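# Seat the hose connector fully on the tap

## Task

Slide the hose connector onto the tap until it is pushed on as far as it goes, and keep the pipe frame upright rather than knocking it over.

## Robot and tools

Robot: two arms, left_arm and right_arm, each ending in a parallel gripper. Everything is in the scene frame: origin at table-top height midway between the nominal arm bases, +x out over the table, +z up, left_arm on the +y side (arm names do not match image sides). Real bases sit slightly off their nominal spots; a BASES line, if present, gives the calibrated place. A gripper's fingers point along its own +z and open along its y; end_effector_position is the spot between the pads, roughly 1 cm back from the tips.

execute_actions(actions, cameras): actions is a list of actions; each action is up to 15 rows, one per 1/30 s step, and a short action repeats its last row until 15 steps pass. Every row holds 14 numbers in [-1, 1]: dx, dy, dz, rx, ry, rz, opening for left_arm, then the same seven for right_arm, always all 14. dx..rz are an offset from that arm's Hand target as it was when the action began, along scene axes; each row counts from that same start, not from the row before. Scale: 1.0 = 0.6 m or 180 degrees; rx, ry, rz form one rotation vector, turning about the Hand target position. Repeating an offset in a new action moves further. Opening is absolute: +1 fully open (0.094 m), -1 closed. Sending six zeros re-commands the current Hand target. An empty actions list just returns state and images.

move(target, speed, blend, opening_speed, blocking, cameras): target is one 14-number row or a list of up to 15 rows, same layout and scale; every row is an offset from the Hand targets at the move's start, not from the previous row. speed is path top speed in m/s (0.002 to 4.3, default 0.25; turning limited to twice that in rad/s), one value or one per target. blend (m) rounds corners of a list. opening_speed sets how quickly the opening changes, per second on the -1..+1 scale, at least 0.2. All arms' straight-line paths finish together, at least 0.5 s and at most 10 s. Paths ignore obstacles and the other arm; grippers lag and overshoot more when fast or near full stretch. Avoid passing close to an arm's own base, which may flip its shoulder; route around it. Faster contact and targets deeper beyond the contact push harder. The result adds a move: line saying how it ended (done, off_target, moving, held, fault) and which limits acted (paced = pose clipped, held = steps withheld). done means at rest within 10 mm and 2 degrees; neither done nor off_target tells you about contact. With blocking=false the call returns after about 0.5 s while motion continues.

wait(seconds, 0 to 10) lets the scene run with commands held. stop brakes a running move. zoom_image(camera, region [x0, y0, x1, y1], at most 504x504 px) enlarges part of a camera's newest image. finished_scene ends the scene for good; the connector must stay seated with the robot not holding it.

Result lines: end_effector_position (m) and end_effector_quat_wxyz per arm, can be a few cm off. Hand target is the last commanded pose after clipping; next offsets start there. Grippers often rest a centimetre or more short from friction and weight; an all-zero action re-requests the pose, and if still short, send the gap as an offset. Orientation commands are clipped to 40 degrees from the measured one each step. grip_measured shows finger opening on the command scale (reads up to about 2.7 mm wide when empty); it tracks the command to the force limit and does not reveal first contact. Firm squeeze begins roughly 0.05 below the reading at touch (0.11 or more for small or round parts). Each pad squeezes about 50 to 64 N. To release, command well above grip_measured. Joint velocities saying within noise means the arm is still. Joint torques include gravity, have offsets and noise; numbers 3 and 4 wrap at ±28 N m. Action calls also list positions at some steps. Tool commands show present gripper commands; a 0 opening is a real command, so resend the current value to leave a gripper alone.

Joint ranges (rad): waist -2.880..2.880, shoulder 0.000..3.142, elbow 0.000..3.019 (straight 2.964), wrist pitch -1.693..1.571, wrist yaw -1.571..1.571, wrist roll -2.094..2.094.

Cameras: cam_head_left, cam_head_right, cam_high, cam_low, cam_left_wrist, cam_right_wrist, all 672x504. The cameras argument picks which come back ([] none, omitted/null/["all"] all); a wrong name invalidates the call. Calibration gives pinhole+radial intrinsics and world-to-camera transforms; fixed cameras may have shifted up to 2.3 degrees and 9 mm, wrist images may lag while moving.

Cautions: nothing may leave the table. Avoid drops, releasing moving parts, fast impacts and excessive pushing, and do not topple the pipe frame. A stalled arm keeps pressing until you command its target back behind the gripper. Never let the arms strike or squeeze each other, including closing on the other gripper; the clearance check does not guard gripper-to-gripper contact. Holding loads, long reach or pushing at unreachable poses heats motors; a MOTOR HOT line warns near 85 °C, and at 100 °C that arm goes limp for 30 to 60 s or more. The simulation keeps running while you reason, holding the last command. Loose objects may occasionally be nudged by outside pushes.

Each tool is called as name(argument=value, ...) on one line, values as JSON.

## Session

execute_actions(actions=[])

Scene clock: 0.00 s.
left_arm: end_effector_position=(+0.5229, +0.5058, +0.2072) grip_measured=+1.000 end_effector_quat_wxyz=(+0.000, +0.562, +0.826, +0.040) | right_arm: end_effector_position=(+0.3636, -0.6290, +0.1337) grip_measured=+1.000 end_effector_quat_wxyz=(+0.429, +0.415, +0.751, -0.283)
Joint positions: left_arm=[0.293 1.642 1.508 -1.376 -0.051 1.465 0.094] | right_arm=[-0.753 1.354 0.594 0.242 0.304 0.091 0.094]
Joint velocities: within noise
Joint torques (N m): no reading
Heat: left arm: hottest wrist yaw 30 °C; right arm: hottest waist 30 °C.
Hand target: left_arm +0.5294, +0.5076, +0.2137; +0.006, +0.561, +0.826, +0.047 | right_arm +0.3694, -0.6343, +0.1437; +0.438, +0.414, +0.745, -0.285
Tool commands: left_gripper/opening=+1.0 right_gripper/opening=+1.0

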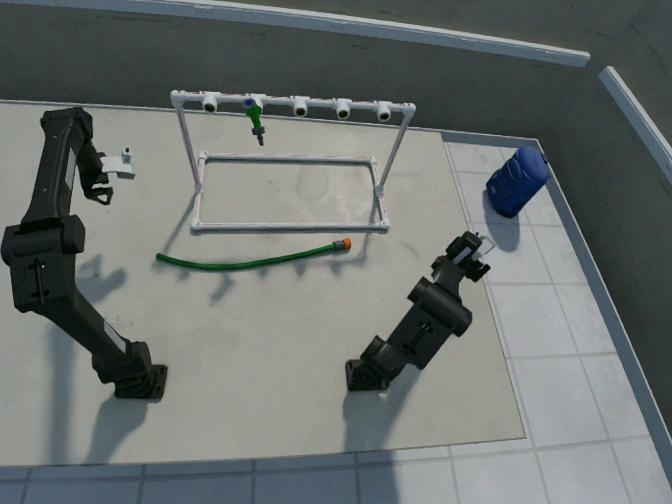

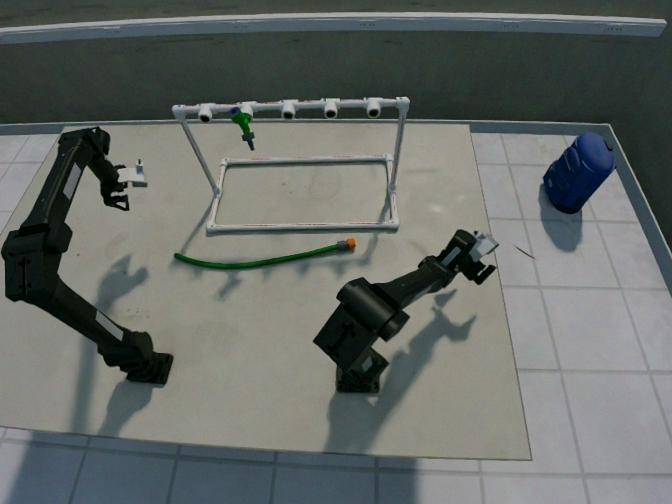

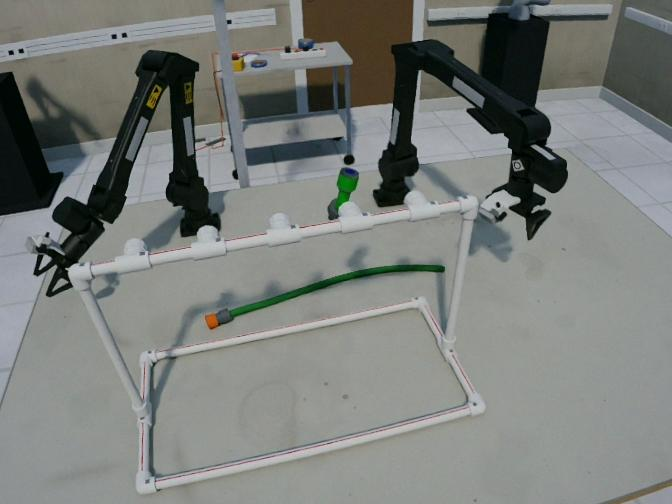

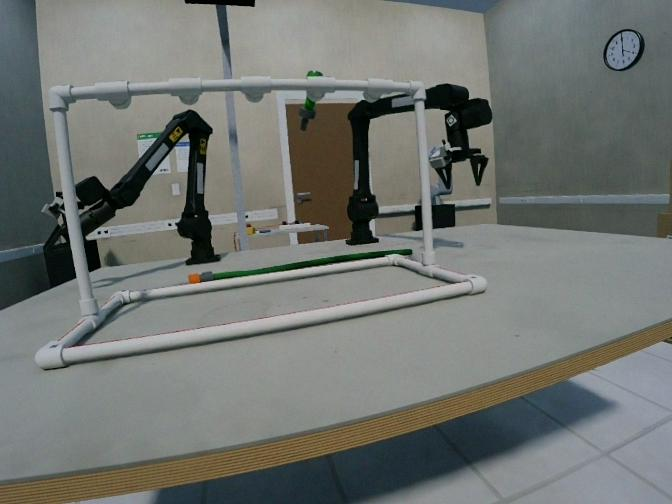

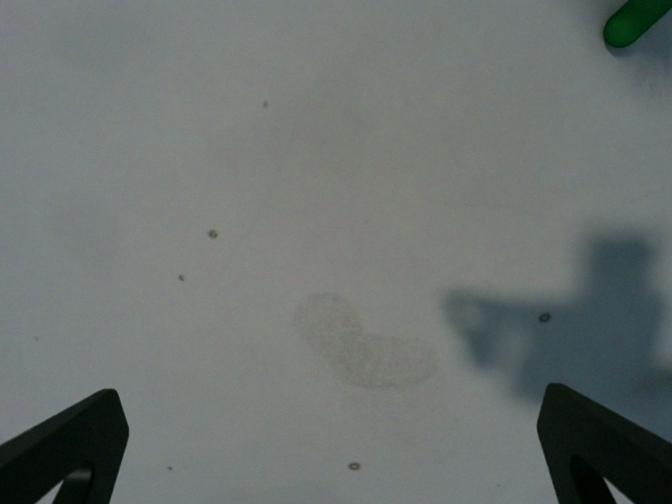

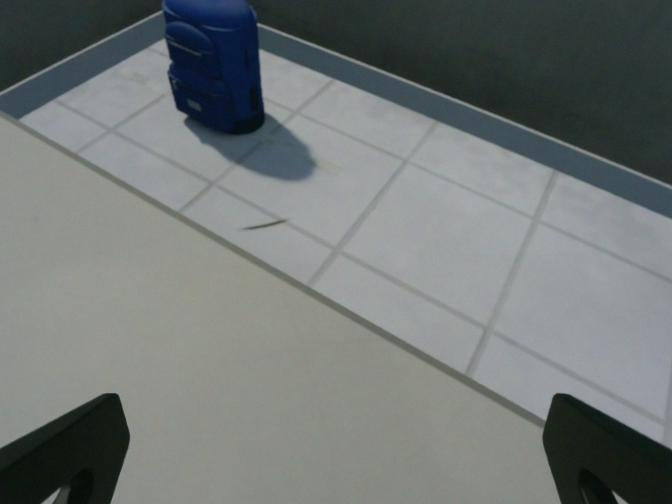

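zoom_image(camera="cam_head_left", region=[150, 70, 430, 280])

zoom_image(camera="cam_head_right", region=[210, 90, 290, 150])

zoom_image(camera="cam_head_left", region=[220, 80, 300, 160])

zoom_image(camera="cam_high", region=[300, 150, 400, 230])

zoom_image(camera="cam_low", region=[270, 50, 370, 140])

zoom_image(camera="cam_head_right", region=[300, 220, 380, 280])

zoom_image(camera="cam_high", region=[190, 280, 290, 350])

Scaled by 1.800 from the camera's 672x504 image, which has a finer 960x720 frame.

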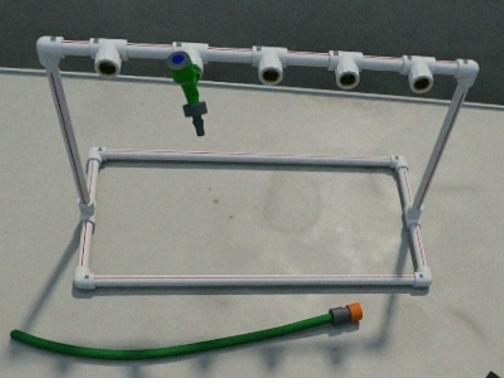

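Scaled by 6.300 from the camera's 672x504 image, which has a finer 960x720 frame.

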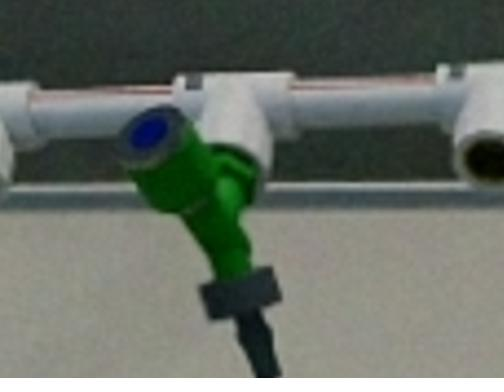

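Scaled by 6.300 from the camera's 672x504 image, which has a finer 960x720 frame.

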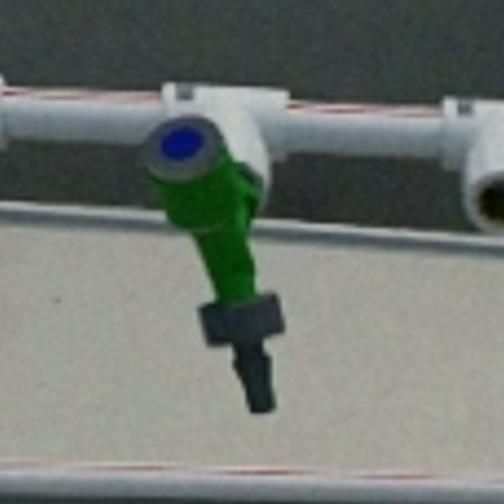

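Scaled by 5.040 from the camera's 672x504 image, which has a finer 960x720 frame.

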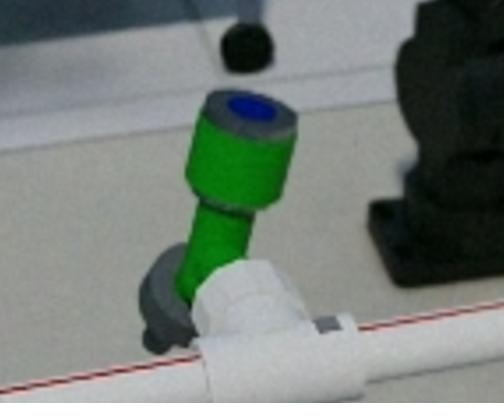

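Scaled by 5.040 from the camera's 672x504 image, which has a finer 960x720 frame.

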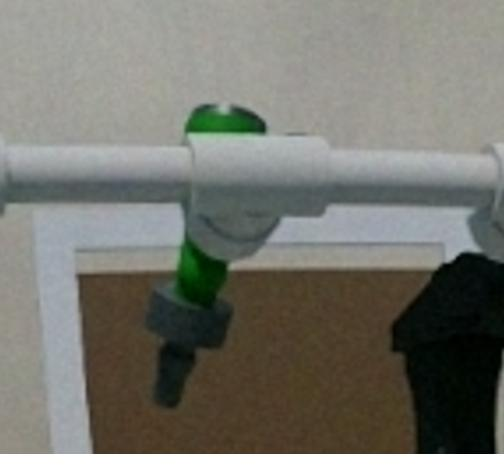

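Scaled by 6.300 from the camera's 672x504 image, which has a finer 960x720 frame.

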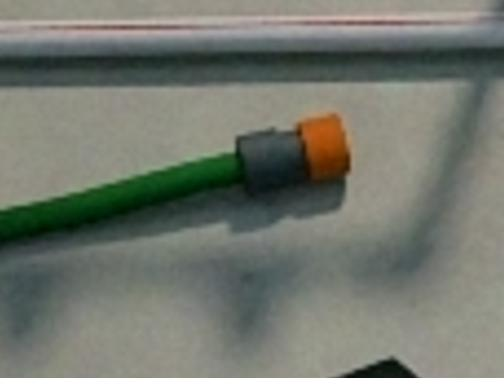

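Scaled by 5.040 from the camera's 672x504 image, which has a finer 960x720 frame.

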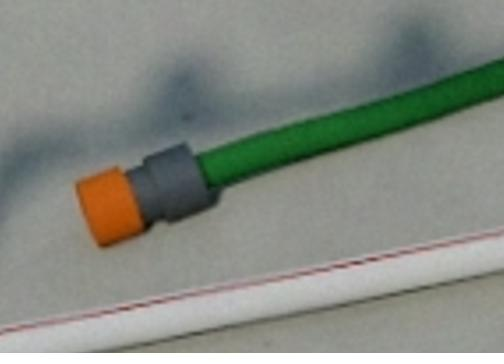

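move(target=[-0.182,-0.397,0.31,-0.4653,-0.2183,0.0291,1,0.164,0.682,0.094,0.3332,0.1121,-0.0926,1], speed=0.35)

Scene clock: 6.73 s.
left_arm: end_effector_position=(+0.4242, +0.2760, +0.4023) grip_measured=+1.000 end_effector_quat_wxyz=(+0.623, +0.332, +0.626, -0.331) | right_arm: end_effector_position=(+0.4533, -0.2282, +0.1883) grip_measured=+1.000 end_effector_quat_wxyz=(-0.007, +0.617, +0.787, -0.008)
Joint positions: left_arm=[0.214 0.931 0.744 0.177 1.165 0.009 0.094] | right_arm=[0.066 1.465 1.254 -1.381 0.003 1.408 0.094]
Joint velocities: within noise
Joint torques (N m): left_arm=[-0.03 -5.83 9.88 2.59 0.07 -0.07] | right_arm=[-0.5 -10.17 13.19 0.17 0.02 0.2]
Heat: left arm: hottest wrist yaw 30 °C; right arm: hottest waist 30 °C.
Hand target: left_arm +0.4202, +0.2694, +0.3998; +0.623, +0.335, +0.622, -0.336 | right_arm +0.4679, -0.2250, +0.2001; +0.000, +0.621, +0.784, +0.000
Off the commanded pose: left_arm 0.008 m, 1 deg | right_arm 0.019 m, 1 deg.
move: off_target (right_arm)
camera_calibration:
cam_left_wrist: T_world_to_cam=[[-0.831651, -0.555096, 0.0150087, 0.497801], [-0.252645, 0.35417, -0.900408, 0.40958], [0.494497, -0.752616, -0.434788, 0.264242], [0, 0, 0, 1]] pos_world=[0.386808, 0.33014, 0.476207]
cam_right_wrist: T_world_to_cam=[[-0.97079, -0.239158, 0.0192368, 0.379812], [-0.209964, 0.885609, 0.414261, 0.25672], [-0.11611, 0.398122, -0.909955, 0.400631], [0, 0, 0, 1]] pos_world=[0.469137, -0.296019, 0.250901]

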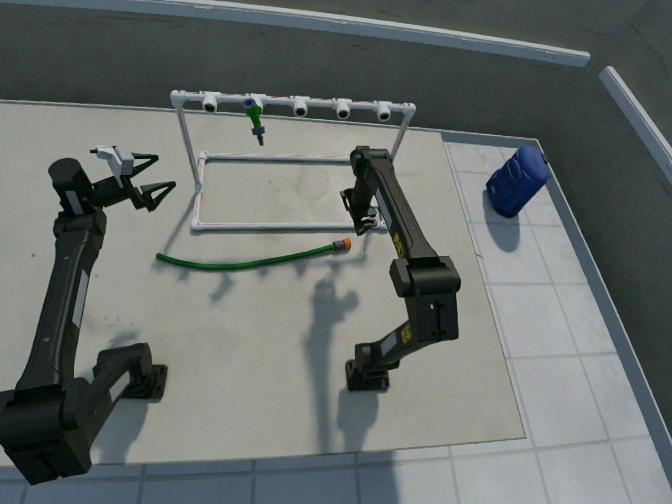

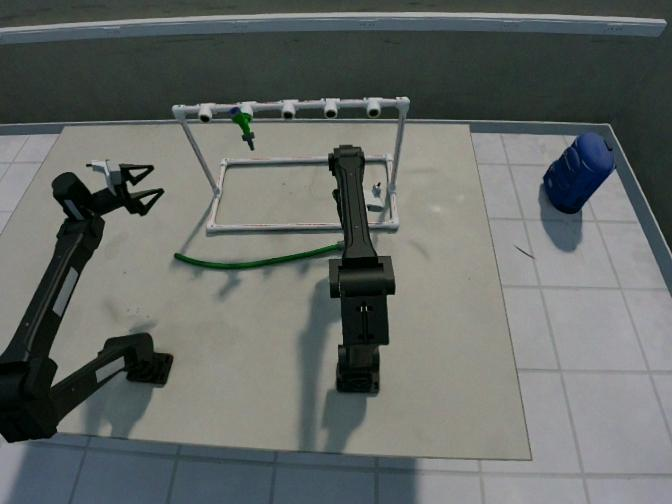

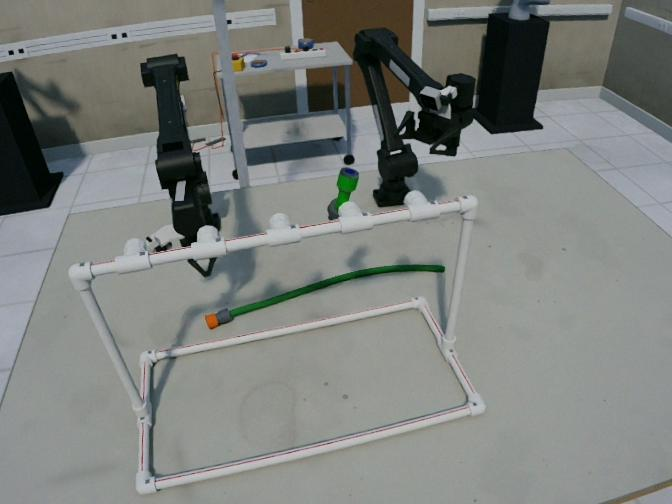

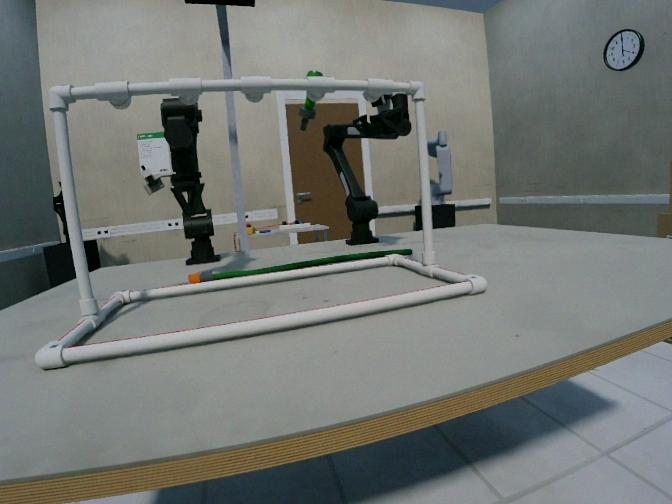

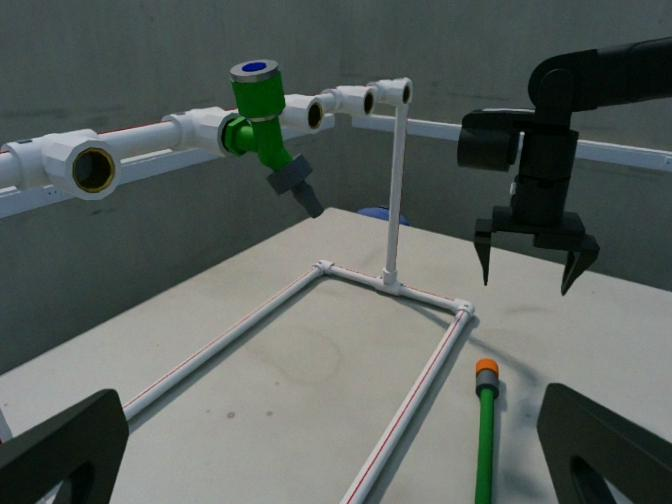

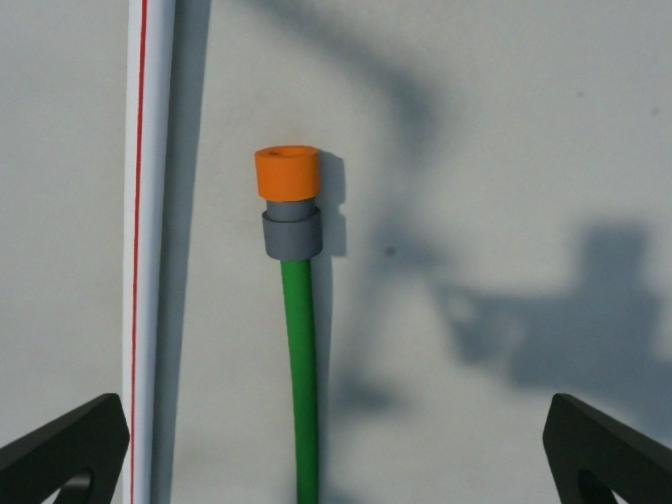

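move(target=[0,0,-0.13,0,0,0,1,0.021,0.052,-0.18,0,0,0,0.3], speed=0.25, cameras=["cam_left_wrist","cam_right_wrist","cam_head_left"])

Scene clock: 9.07 s.
left_arm: end_effector_position=(+0.4210, +0.2753, +0.3310) grip_measured=+1.000 end_effector_quat_wxyz=(+0.629, +0.336, +0.620, -0.326) | right_arm: end_effector_position=(+0.4768, -0.1968, +0.0925) grip_measured=+0.302 end_effector_quat_wxyz=(-0.003, +0.618, +0.786, -0.005)
Joint positions: left_arm=[0.214 0.998 0.577 0.431 1.164 0.009 0.094] | right_arm=[0.132 1.609 1.154 -1.127 0.003 1.475 0.061]
Joint velocities: within noise
Joint torques (N m): left_arm=[0.03 -4.42 9.13 2.55 0.06 -0.06] | right_arm=[-0.5 -12.92 8.57 1.13 0.06 0.2]
Heat: left arm: hottest wrist yaw 30 °C; right arm: hottest waist 30 °C.
Hand target: left_arm +0.4202, +0.2693, +0.3218; +0.623, +0.336, +0.622, -0.336 | right_arm +0.4804, -0.1939, +0.0921; +0.000, +0.621, +0.784, +0.000
Off the commanded pose: left_arm 0.011 m, 1 deg | right_arm 0.005 m, 1 deg.
move: off_target (left_arm)
camera_calibration:
cam_left_wrist: T_world_to_cam=[[-0.831771, -0.555108, -0.00356508, 0.502038], [-0.234767, 0.357579, -0.903893, 0.337487], [0.503033, -0.750994, -0.427745, 0.227869], [0, 0, 0, 1]] pos_world=[0.382186, 0.329136, 0.404311]
cam_right_wrist: T_world_to_cam=[[-0.971198, -0.238091, 0.00931373, 0.413202], [-0.213129, 0.885525, 0.41282, 0.275216], [-0.106536, 0.398945, -0.910765, 0.299253], [0, 0, 0, 1]] pos_world=[0.491839, -0.264717, 0.155086]
Images, in order (width x height): cam_head_left 672x504, cam_left_wrist 672x504, cam_right_wrist 672x504.

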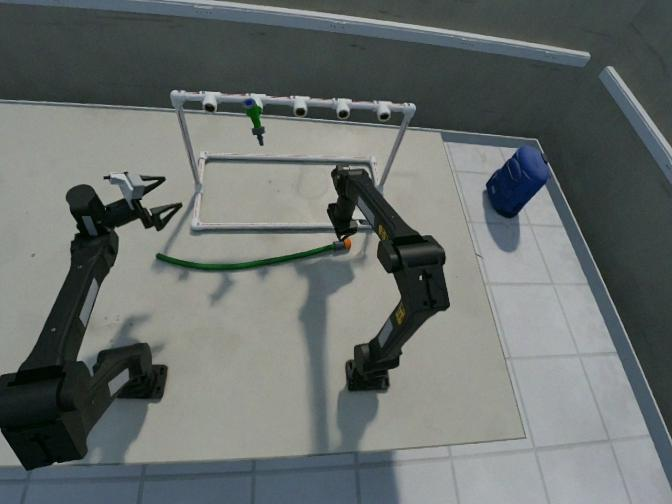

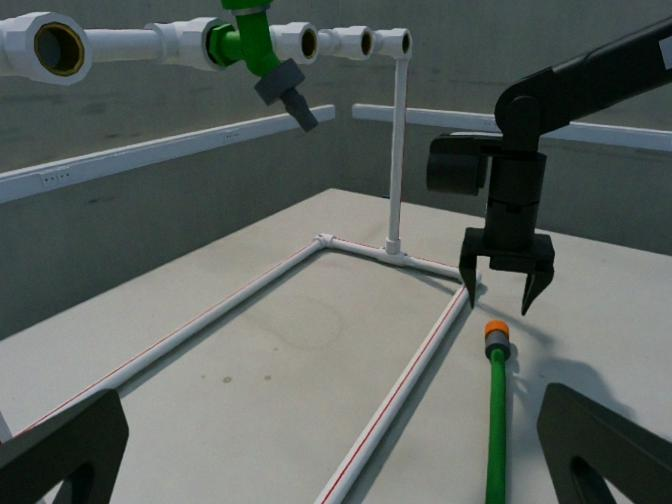

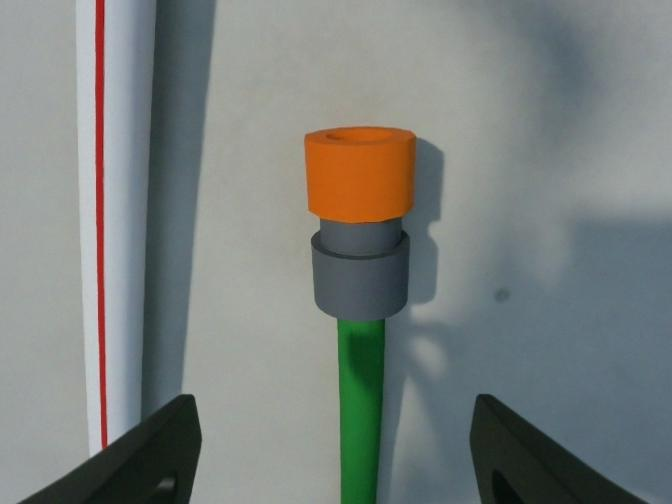

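move(target=[0,0,0,0,0,0,1,-0.018,-0.007,-0.1,0,0,0,0.3], speed=0.15, cameras=["cam_left_wrist","cam_right_wrist"])

Scene clock: 11.60 s.
left_arm: end_effector_position=(+0.4210, +0.2753, +0.3310) grip_measured=+1.000 end_effector_quat_wxyz=(+0.629, +0.336, +0.620, -0.326) | right_arm: end_effector_position=(+0.4684, -0.1980, +0.0368) grip_measured=+0.302 end_effector_quat_wxyz=(+0.001, +0.618, +0.786, -0.001)
Joint positions: left_arm=[0.214 0.998 0.577 0.431 1.164 0.008 0.094] | right_arm=[0.132 1.66 1.049 -0.96 0.003 1.475 0.061]
Joint velocities: within noise
Joint torques (N m): left_arm=[-0.03 -4.42 9.13 2.59 0.05 -0.07] | right_arm=[-0.97 -12.22 7.39 1.18 0.07 0.14]
Heat: left arm: hottest wrist yaw 30 °C; right arm: hottest waist 30 °C.
Hand target: left_arm +0.4202, +0.2693, +0.3218; +0.623, +0.336, +0.622, -0.335 | right_arm +0.4696, -0.1981, +0.0321; +0.000, +0.621, +0.784, +0.000
Off the commanded pose: left_arm 0.011 m, 1 deg | right_arm 0.005 m, 0 deg.
move: off_target (left_arm)
camera_calibration:
cam_left_wrist: T_world_to_cam=[[-0.831762, -0.555123, -0.00320321, 0.501894], [-0.234991, 0.357311, -0.90394, 0.337769], [0.502943, -0.75111, -0.427646, 0.227944], [0, 0, 0, 1]] pos_world=[0.382186, 0.329136, 0.40441]
cam_right_wrist: T_world_to_cam=[[-0.971244, -0.238078, -0.00212555, 0.405738], [-0.217801, 0.88485, 0.411829, 0.299562], [-0.0961664, 0.400449, -0.911259, 0.243592], [0, 0, 0, 1]] pos_world=[0.48274, -0.266017, 0.09947]
Images, in order (width x height): cam_left_wrist 672x504, cam_right_wrist 672x504.

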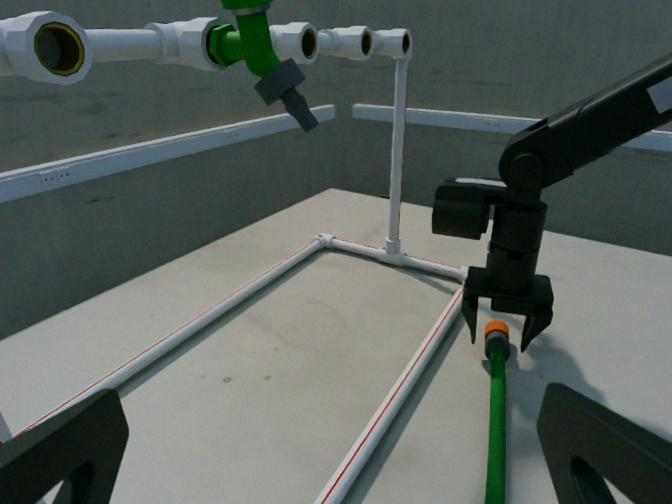

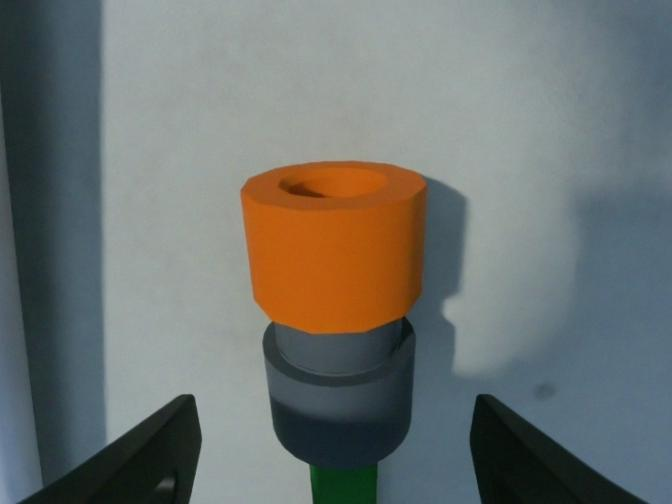

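move(target=[0,0,0,0,0,0,1,-0.004,-0.003,-0.028,0,0,0,0.3], speed=0.08, cameras=["cam_left_wrist","cam_right_wrist"])

Scene clock: 12.90 s.
left_arm: end_effector_position=(+0.4210, +0.2753, +0.3310) grip_measured=+1.000 end_effector_quat_wxyz=(+0.629, +0.336, +0.620, -0.326) | right_arm: end_effector_position=(+0.4676, -0.1981, +0.0229) grip_measured=+0.302 end_effector_quat_wxyz=(+0.004, +0.618, +0.786, +0.002)
Joint positions: left_arm=[0.214 0.998 0.577 0.431 1.164 0.008 0.094] | right_arm=[0.132 1.676 1.026 -0.913 0.003 1.475 0.061]
Joint velocities: within noise
Joint torques (N m): left_arm=[-0.03 -4.48 9.17 2.61 0.05 -0.07] | right_arm=[-1.2 -11.87 6.98 1.22 0.07 0.11]
Heat: left arm: hottest elbow 29 °C; right arm: hottest waist 30 °C.
Hand target: left_arm +0.4202, +0.2693, +0.3218; +0.623, +0.336, +0.622, -0.336 | right_arm +0.4672, -0.1999, +0.0153; +0.000, +0.621, +0.784, +0.000
Off the commanded pose: left_arm 0.011 m, 1 deg | right_arm 0.008 m, 1 deg.
move: off_target (left_arm)
camera_calibration:
cam_left_wrist: T_world_to_cam=[[-0.831748, -0.555147, -0.00281818, 0.501741], [-0.23528, 0.357097, -0.90395, 0.337953], [0.502831, -0.751195, -0.42763, 0.228008], [0, 0, 0, 1]] pos_world=[0.382186, 0.329136, 0.40441]
cam_right_wrist: T_world_to_cam=[[-0.971194, -0.238092, -0.00972762, 0.405119], [-0.220934, 0.884409, 0.411107, 0.306618], [-0.0892781, 0.401414, -0.911535, 0.227936], [0, 0, 0, 1]] pos_world=[0.481541, -0.266216, 0.0856593]
Images, in order (width x height): cam_left_wrist 672x504, cam_right_wrist 672x504.

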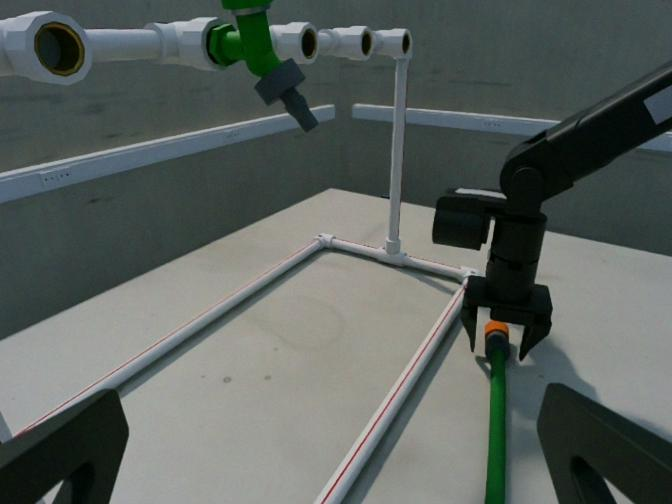

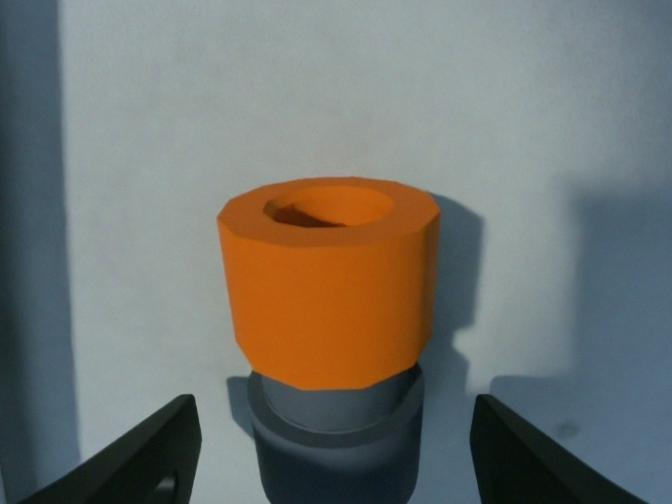

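move(target=[0,0,0,0,0,0,1,0,0,-0.008,0,0,0,0.3], speed=0.05, cameras=["cam_left_wrist"])

zoom_image(camera="cam_left_wrist", region=[430, 240, 600, 400])

Scene clock: 13.97 s.
left_arm: end_effector_position=(+0.4210, +0.2753, +0.3310) grip_measured=+1.000 end_effector_quat_wxyz=(+0.629, +0.336, +0.620, -0.326) | right_arm: end_effector_position=(+0.4682, -0.1980, +0.0192) grip_measured=+0.302 end_effector_quat_wxyz=(+0.005, +0.618, +0.786, +0.003)
Joint positions: left_arm=[0.214 0.998 0.577 0.431 1.164 0.008 0.094] | right_arm=[0.132 1.683 1.023 -0.9 0.003 1.475 0.061]
Joint velocities: within noise
Joint torques (N m): left_arm=[0.03 -4.37 9.2 2.61 0.05 -0.07] | right_arm=[-1.2 -11.75 6.89 1.18 0.07 0.11]
Heat: left arm: hottest elbow 29 °C; right arm: hottest waist 30 °C.
Hand target: left_arm +0.4202, +0.2693, +0.3218; +0.623, +0.336, +0.622, -0.336 | right_arm +0.4672, -0.1999, +0.0106; +0.000, +0.621, +0.784, +0.000
Off the commanded pose: left_arm 0.011 m, 1 deg | right_arm 0.009 m, 1 deg.
move: off_target (left_arm)
camera_calibration:
cam_left_wrist: T_world_to_cam=[[-0.831748, -0.555147, -0.00281818, 0.501741], [-0.23528, 0.357097, -0.90395, 0.337953], [0.502831, -0.751195, -0.42763, 0.228008], [0, 0, 0, 1]] pos_world=[0.382186, 0.329136, 0.40441]
Images, in order (width x height): cam_left_wrist 672x504.

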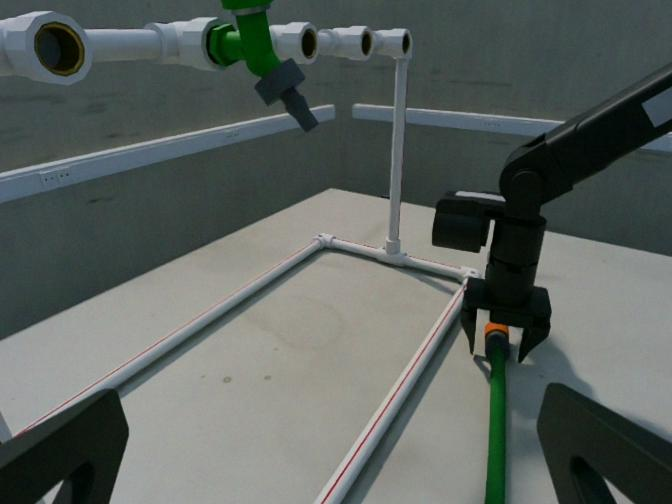

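Scaled by 2.965 from the camera's 672x504 image, which has a finer 960x720 frame.

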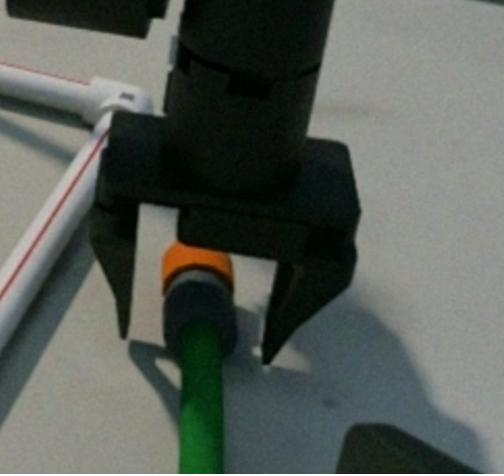

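move(target=[0,0,0,0,0,0,1,0,0,0.002,0,0,0,-0.5], speed=0.05, opening_speed=0.6, cameras=["cam_left_wrist","cam_right_wrist"])

Scene clock: 15.63 s.
left_arm: end_effector_position=(+0.4210, +0.2753, +0.3310) grip_measured=+1.000 end_effector_quat_wxyz=(+0.629, +0.336, +0.620, -0.326) | right_arm: end_effector_position=(+0.4682, -0.1980, +0.0192) grip_measured=-0.307 end_effector_quat_wxyz=(+0.005, +0.618, +0.786, +0.003)
Joint positions: left_arm=[0.214 0.998 0.577 0.431 1.164 0.008 0.094] | right_arm=[0.132 1.683 1.023 -0.9 0.003 1.475 0.033]
Joint velocities: within noise
Joint torques (N m): left_arm=[0.09 -4.54 9.17 2.65 0.05 -0.08] | right_arm=[-1.14 -11.81 7.01 1.05 0.07 0.11]
Heat: left arm: hottest elbow 29 °C; right arm: hottest waist 30 °C.
Hand target: left_arm +0.4202, +0.2693, +0.3218; +0.623, +0.336, +0.622, -0.336 | right_arm +0.4672, -0.1999, +0.0118; +0.000, +0.621, +0.784, +0.000
Off the commanded pose: left_arm 0.011 m, 1 deg | right_arm 0.008 m, 1 deg.
move: off_target (left_arm)
camera_calibration:
cam_left_wrist: T_world_to_cam=[[-0.831748, -0.555147, -0.00281818, 0.501741], [-0.23528, 0.357097, -0.90395, 0.337953], [0.502831, -0.751195, -0.42763, 0.228008], [0, 0, 0, 1]] pos_world=[0.382186, 0.329136, 0.40441]
cam_right_wrist: T_world_to_cam=[[-0.971156, -0.238124, -0.0123994, 0.405666], [-0.222052, 0.884213, 0.410926, 0.308689], [-0.0868875, 0.401826, -0.911584, 0.223648], [0, 0, 0, 1]] pos_world=[0.481942, -0.266216, 0.0820557]
Images, in order (width x height): cam_left_wrist 672x504, cam_right_wrist 672x504.

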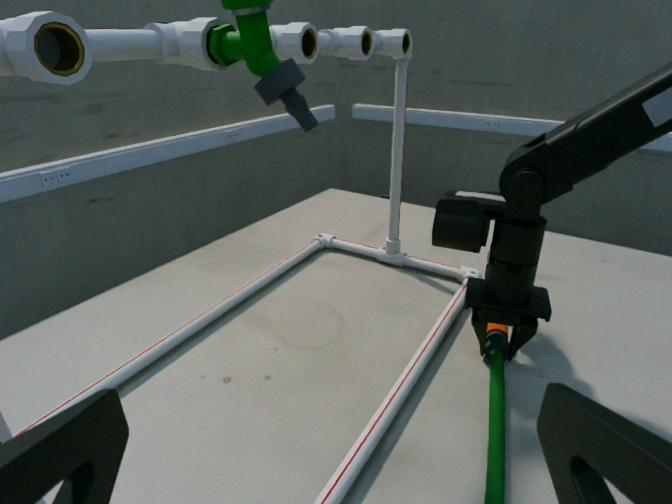

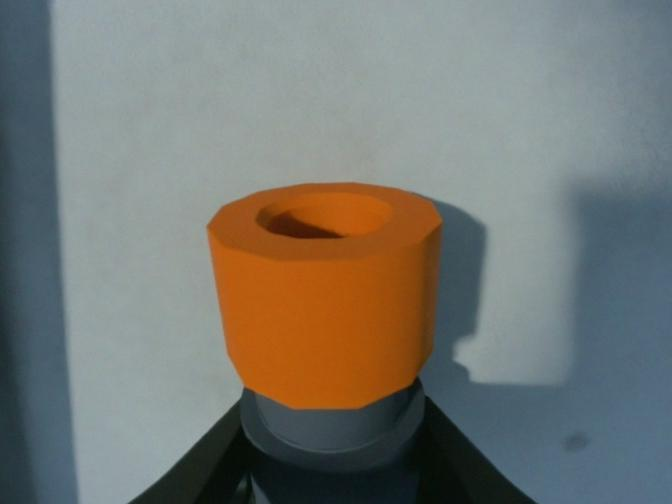

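zoom_image(camera="cam_left_wrist", region=[200, 0, 360, 140])

move(target=[0,0,0.13,0,0,0,1,-0.05,-0.02,0.4,0,0,0,-0.5], speed=0.2)

zoom_image(camera="cam_left_wrist", region=[200, 30, 360, 230])

Scaled by 3.150 from the camera's 672x504 image, which has a finer 960x720 frame.

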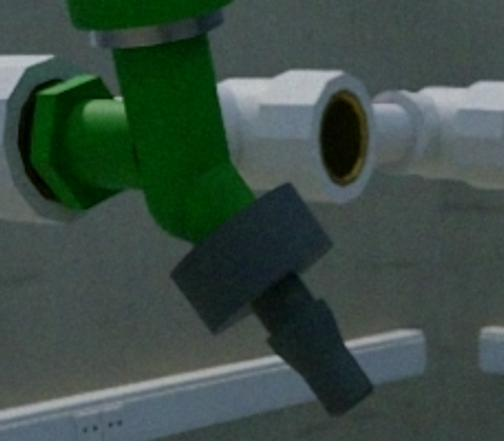

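Scene clock: 17.70 s.
left_arm: end_effector_position=(+0.4158, +0.2743, +0.3674) grip_measured=+1.000 end_effector_quat_wxyz=(+0.610, +0.318, +0.639, -0.344) | right_arm: end_effector_position=(+0.4246, -0.2104, +0.2312) grip_measured=-0.307 end_effector_quat_wxyz=(-0.014, +0.623, +0.782, -0.016)
Joint positions: left_arm=[0.214 0.926 0.662 0.215 1.164 -0.006 0.094] | right_arm=[0.117 1.392 1.291 -1.512 0.003 1.473 0.033]
Joint velocities: within noise
Joint torques (N m): left_arm=[0.15 -5.77 16.53 1.25 0.16 0.02] | right_arm=[-1.55 -10.7 13.67 0.08 0.1 -0.05]
Heat: left arm: hottest elbow 30 °C; right arm: hottest waist 30 °C.
Hand target: left_arm +0.4202, +0.2693, +0.3998; +0.623, +0.335, +0.622, -0.336 | right_arm +0.4372, -0.2119, +0.2517; +0.000, +0.621, +0.784, +0.000
Off the commanded pose: left_arm 0.033 m, 3 deg | right_arm 0.024 m, 2 deg.
move: off_target (left_arm, right_arm)
camera_calibration:
cam_left_wrist: T_world_to_cam=[[-0.829508, -0.554618, 0.0656921, 0.470731], [-0.297951, 0.339974, -0.891988, 0.396328], [0.472379, -0.759484, -0.44726, 0.267579], [0, 0, 0, 1]] pos_world=[0.382162, 0.329557, 0.442274]
cam_right_wrist: T_world_to_cam=[[-0.973546, -0.225033, 0.0396023, 0.354833], [-0.1888, 0.889878, 0.415297, 0.208879], [-0.128697, 0.396834, -0.908824, 0.434108], [0, 0, 0, 1]] pos_world=[0.440751, -0.278296, 0.293728]

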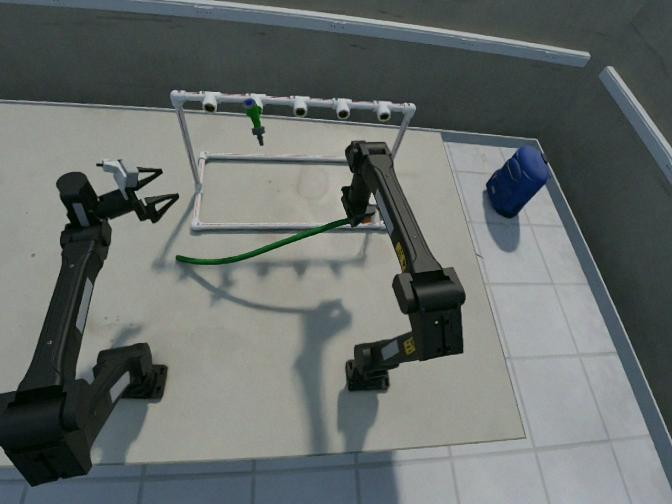

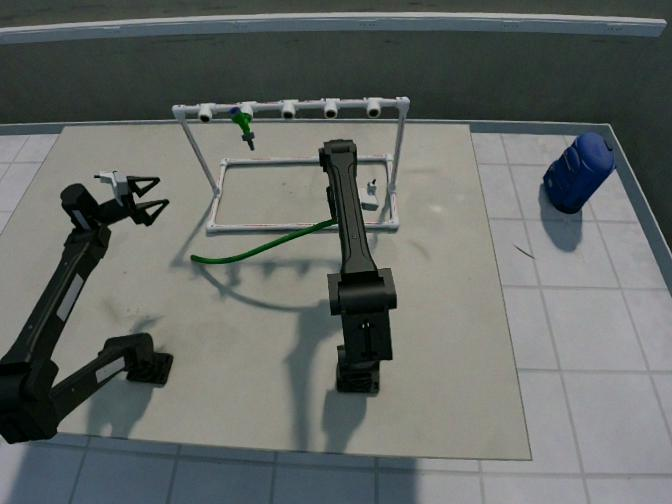

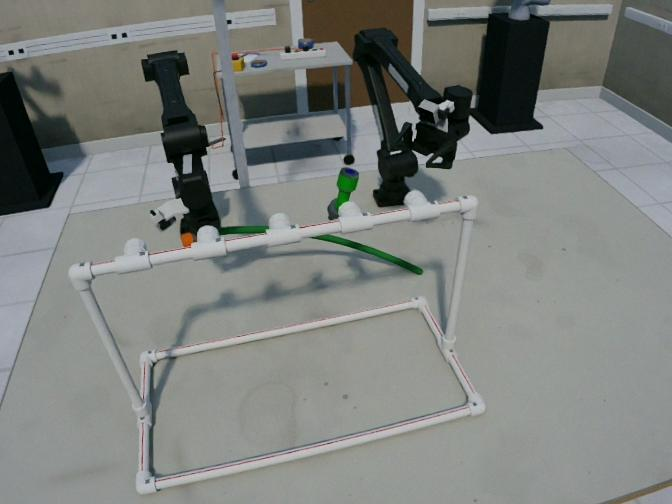

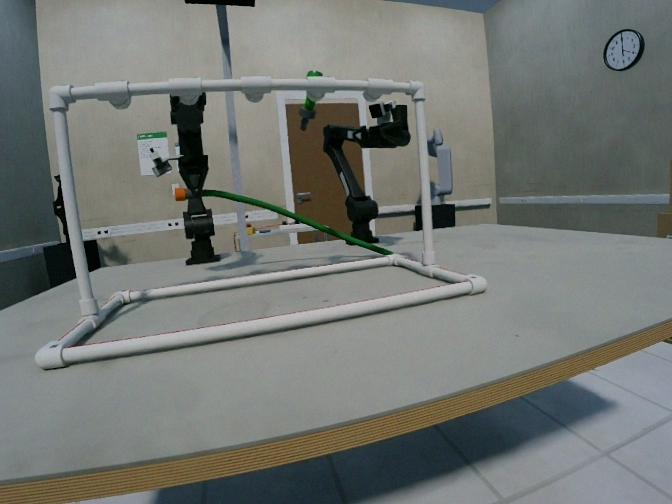

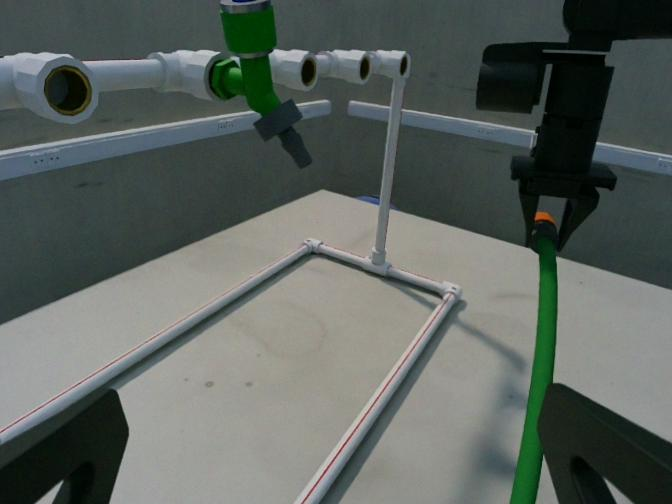

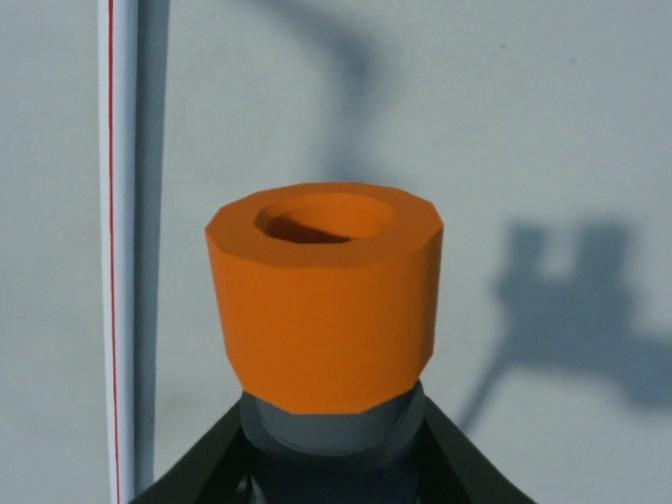

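Scaled by 2.520 from the camera's 672x504 image, which has a finer 960x720 frame.

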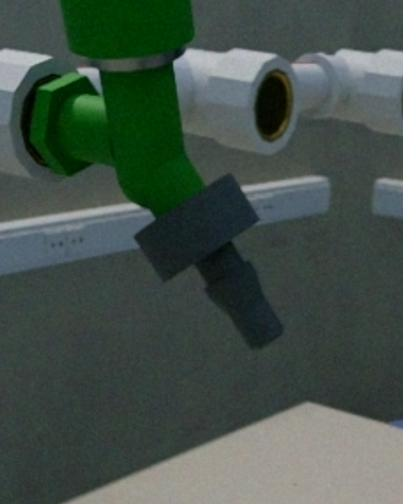

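move(target=[0,0,0,0,0,0,1,0.08,0.32,0.06,-0.044,-0.3369,0.5454,-0.5], speed=0.3)

Scene clock: 25.70 s.
left_arm: end_effector_position=(+0.4154, +0.2742, +0.3678) grip_measured=+1.000 end_effector_quat_wxyz=(+0.610, +0.319, +0.639, -0.344) | right_arm: end_effector_position=(+0.4825, -0.0243, +0.2882) grip_measured=-0.308 end_effector_quat_wxyz=(+0.377, -0.220, +0.869, +0.231)
Joint positions: left_arm=[0.214 0.924 0.662 0.214 1.164 -0.006 0.094] | right_arm=[0.364 1.189 1.013 -0.524 -0.33 0.035 0.033]
Joint velocities: within noise
Joint torques (N m): left_arm=[0.15 -5.66 16.53 1.22 0.16 0.02] | right_arm=[-0.21 -8 10.3 3 -0.19 -0.15]
Heat: left arm: hottest elbow 34 °C; right arm: hottest waist 30 °C.
Hand target: left_arm +0.4202, +0.2693, +0.3998; +0.623, +0.335, +0.622, -0.336 | right_arm +0.4851, -0.0199, +0.2876; +0.384, -0.233, +0.863, +0.230
Off the commanded pose: left_arm 0.033 m, 3 deg | right_arm 0.005 m, 2 deg.
move: off_target (left_arm)
camera_calibration:
cam_left_wrist: T_world_to_cam=[[-0.82954, -0.554645, 0.0650597, 0.470673], [-0.297335, 0.340051, -0.892165, 0.396383], [0.472711, -0.759431, -0.447001, 0.267689], [0, 0, 0, 1]] pos_world=[0.381761, 0.329557, 0.442674]
cam_right_wrist: T_world_to_cam=[[0.558659, -0.795093, -0.236065, -0.222939], [-0.791571, -0.426153, -0.437959, 0.535273], [0.247619, 0.431532, -0.867447, 0.226814], [0, 0, 0, 1]] pos_world=[0.492091, -0.0470269, 0.378549]

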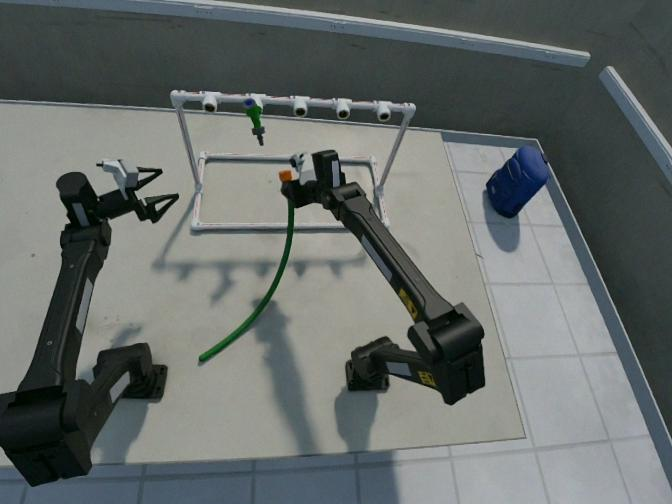

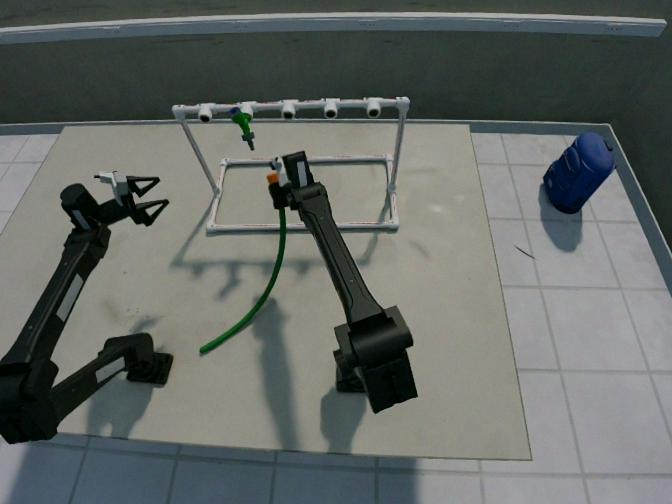

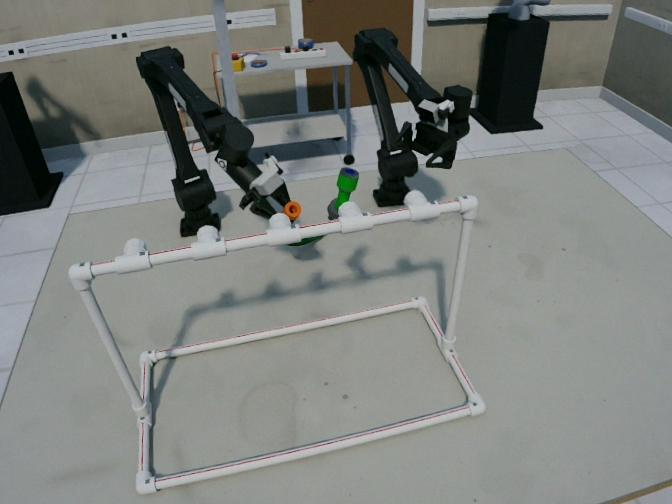

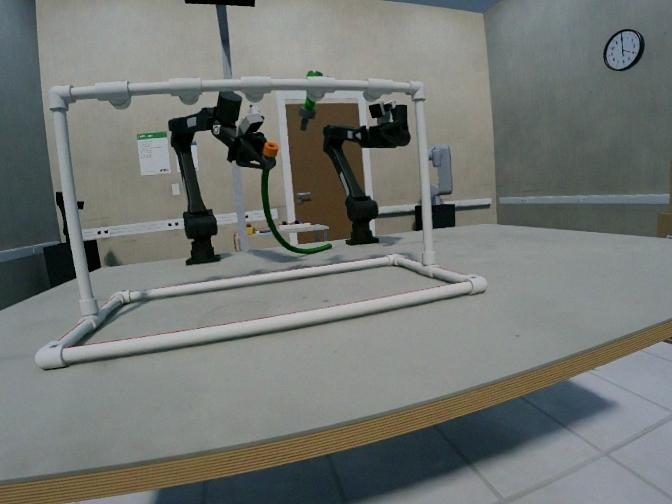

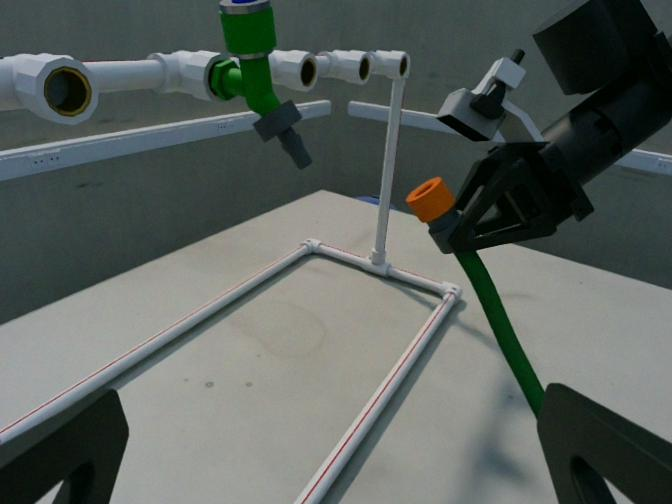

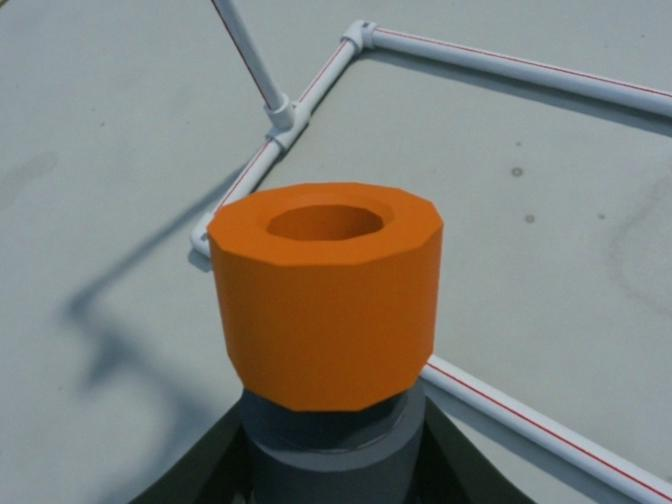

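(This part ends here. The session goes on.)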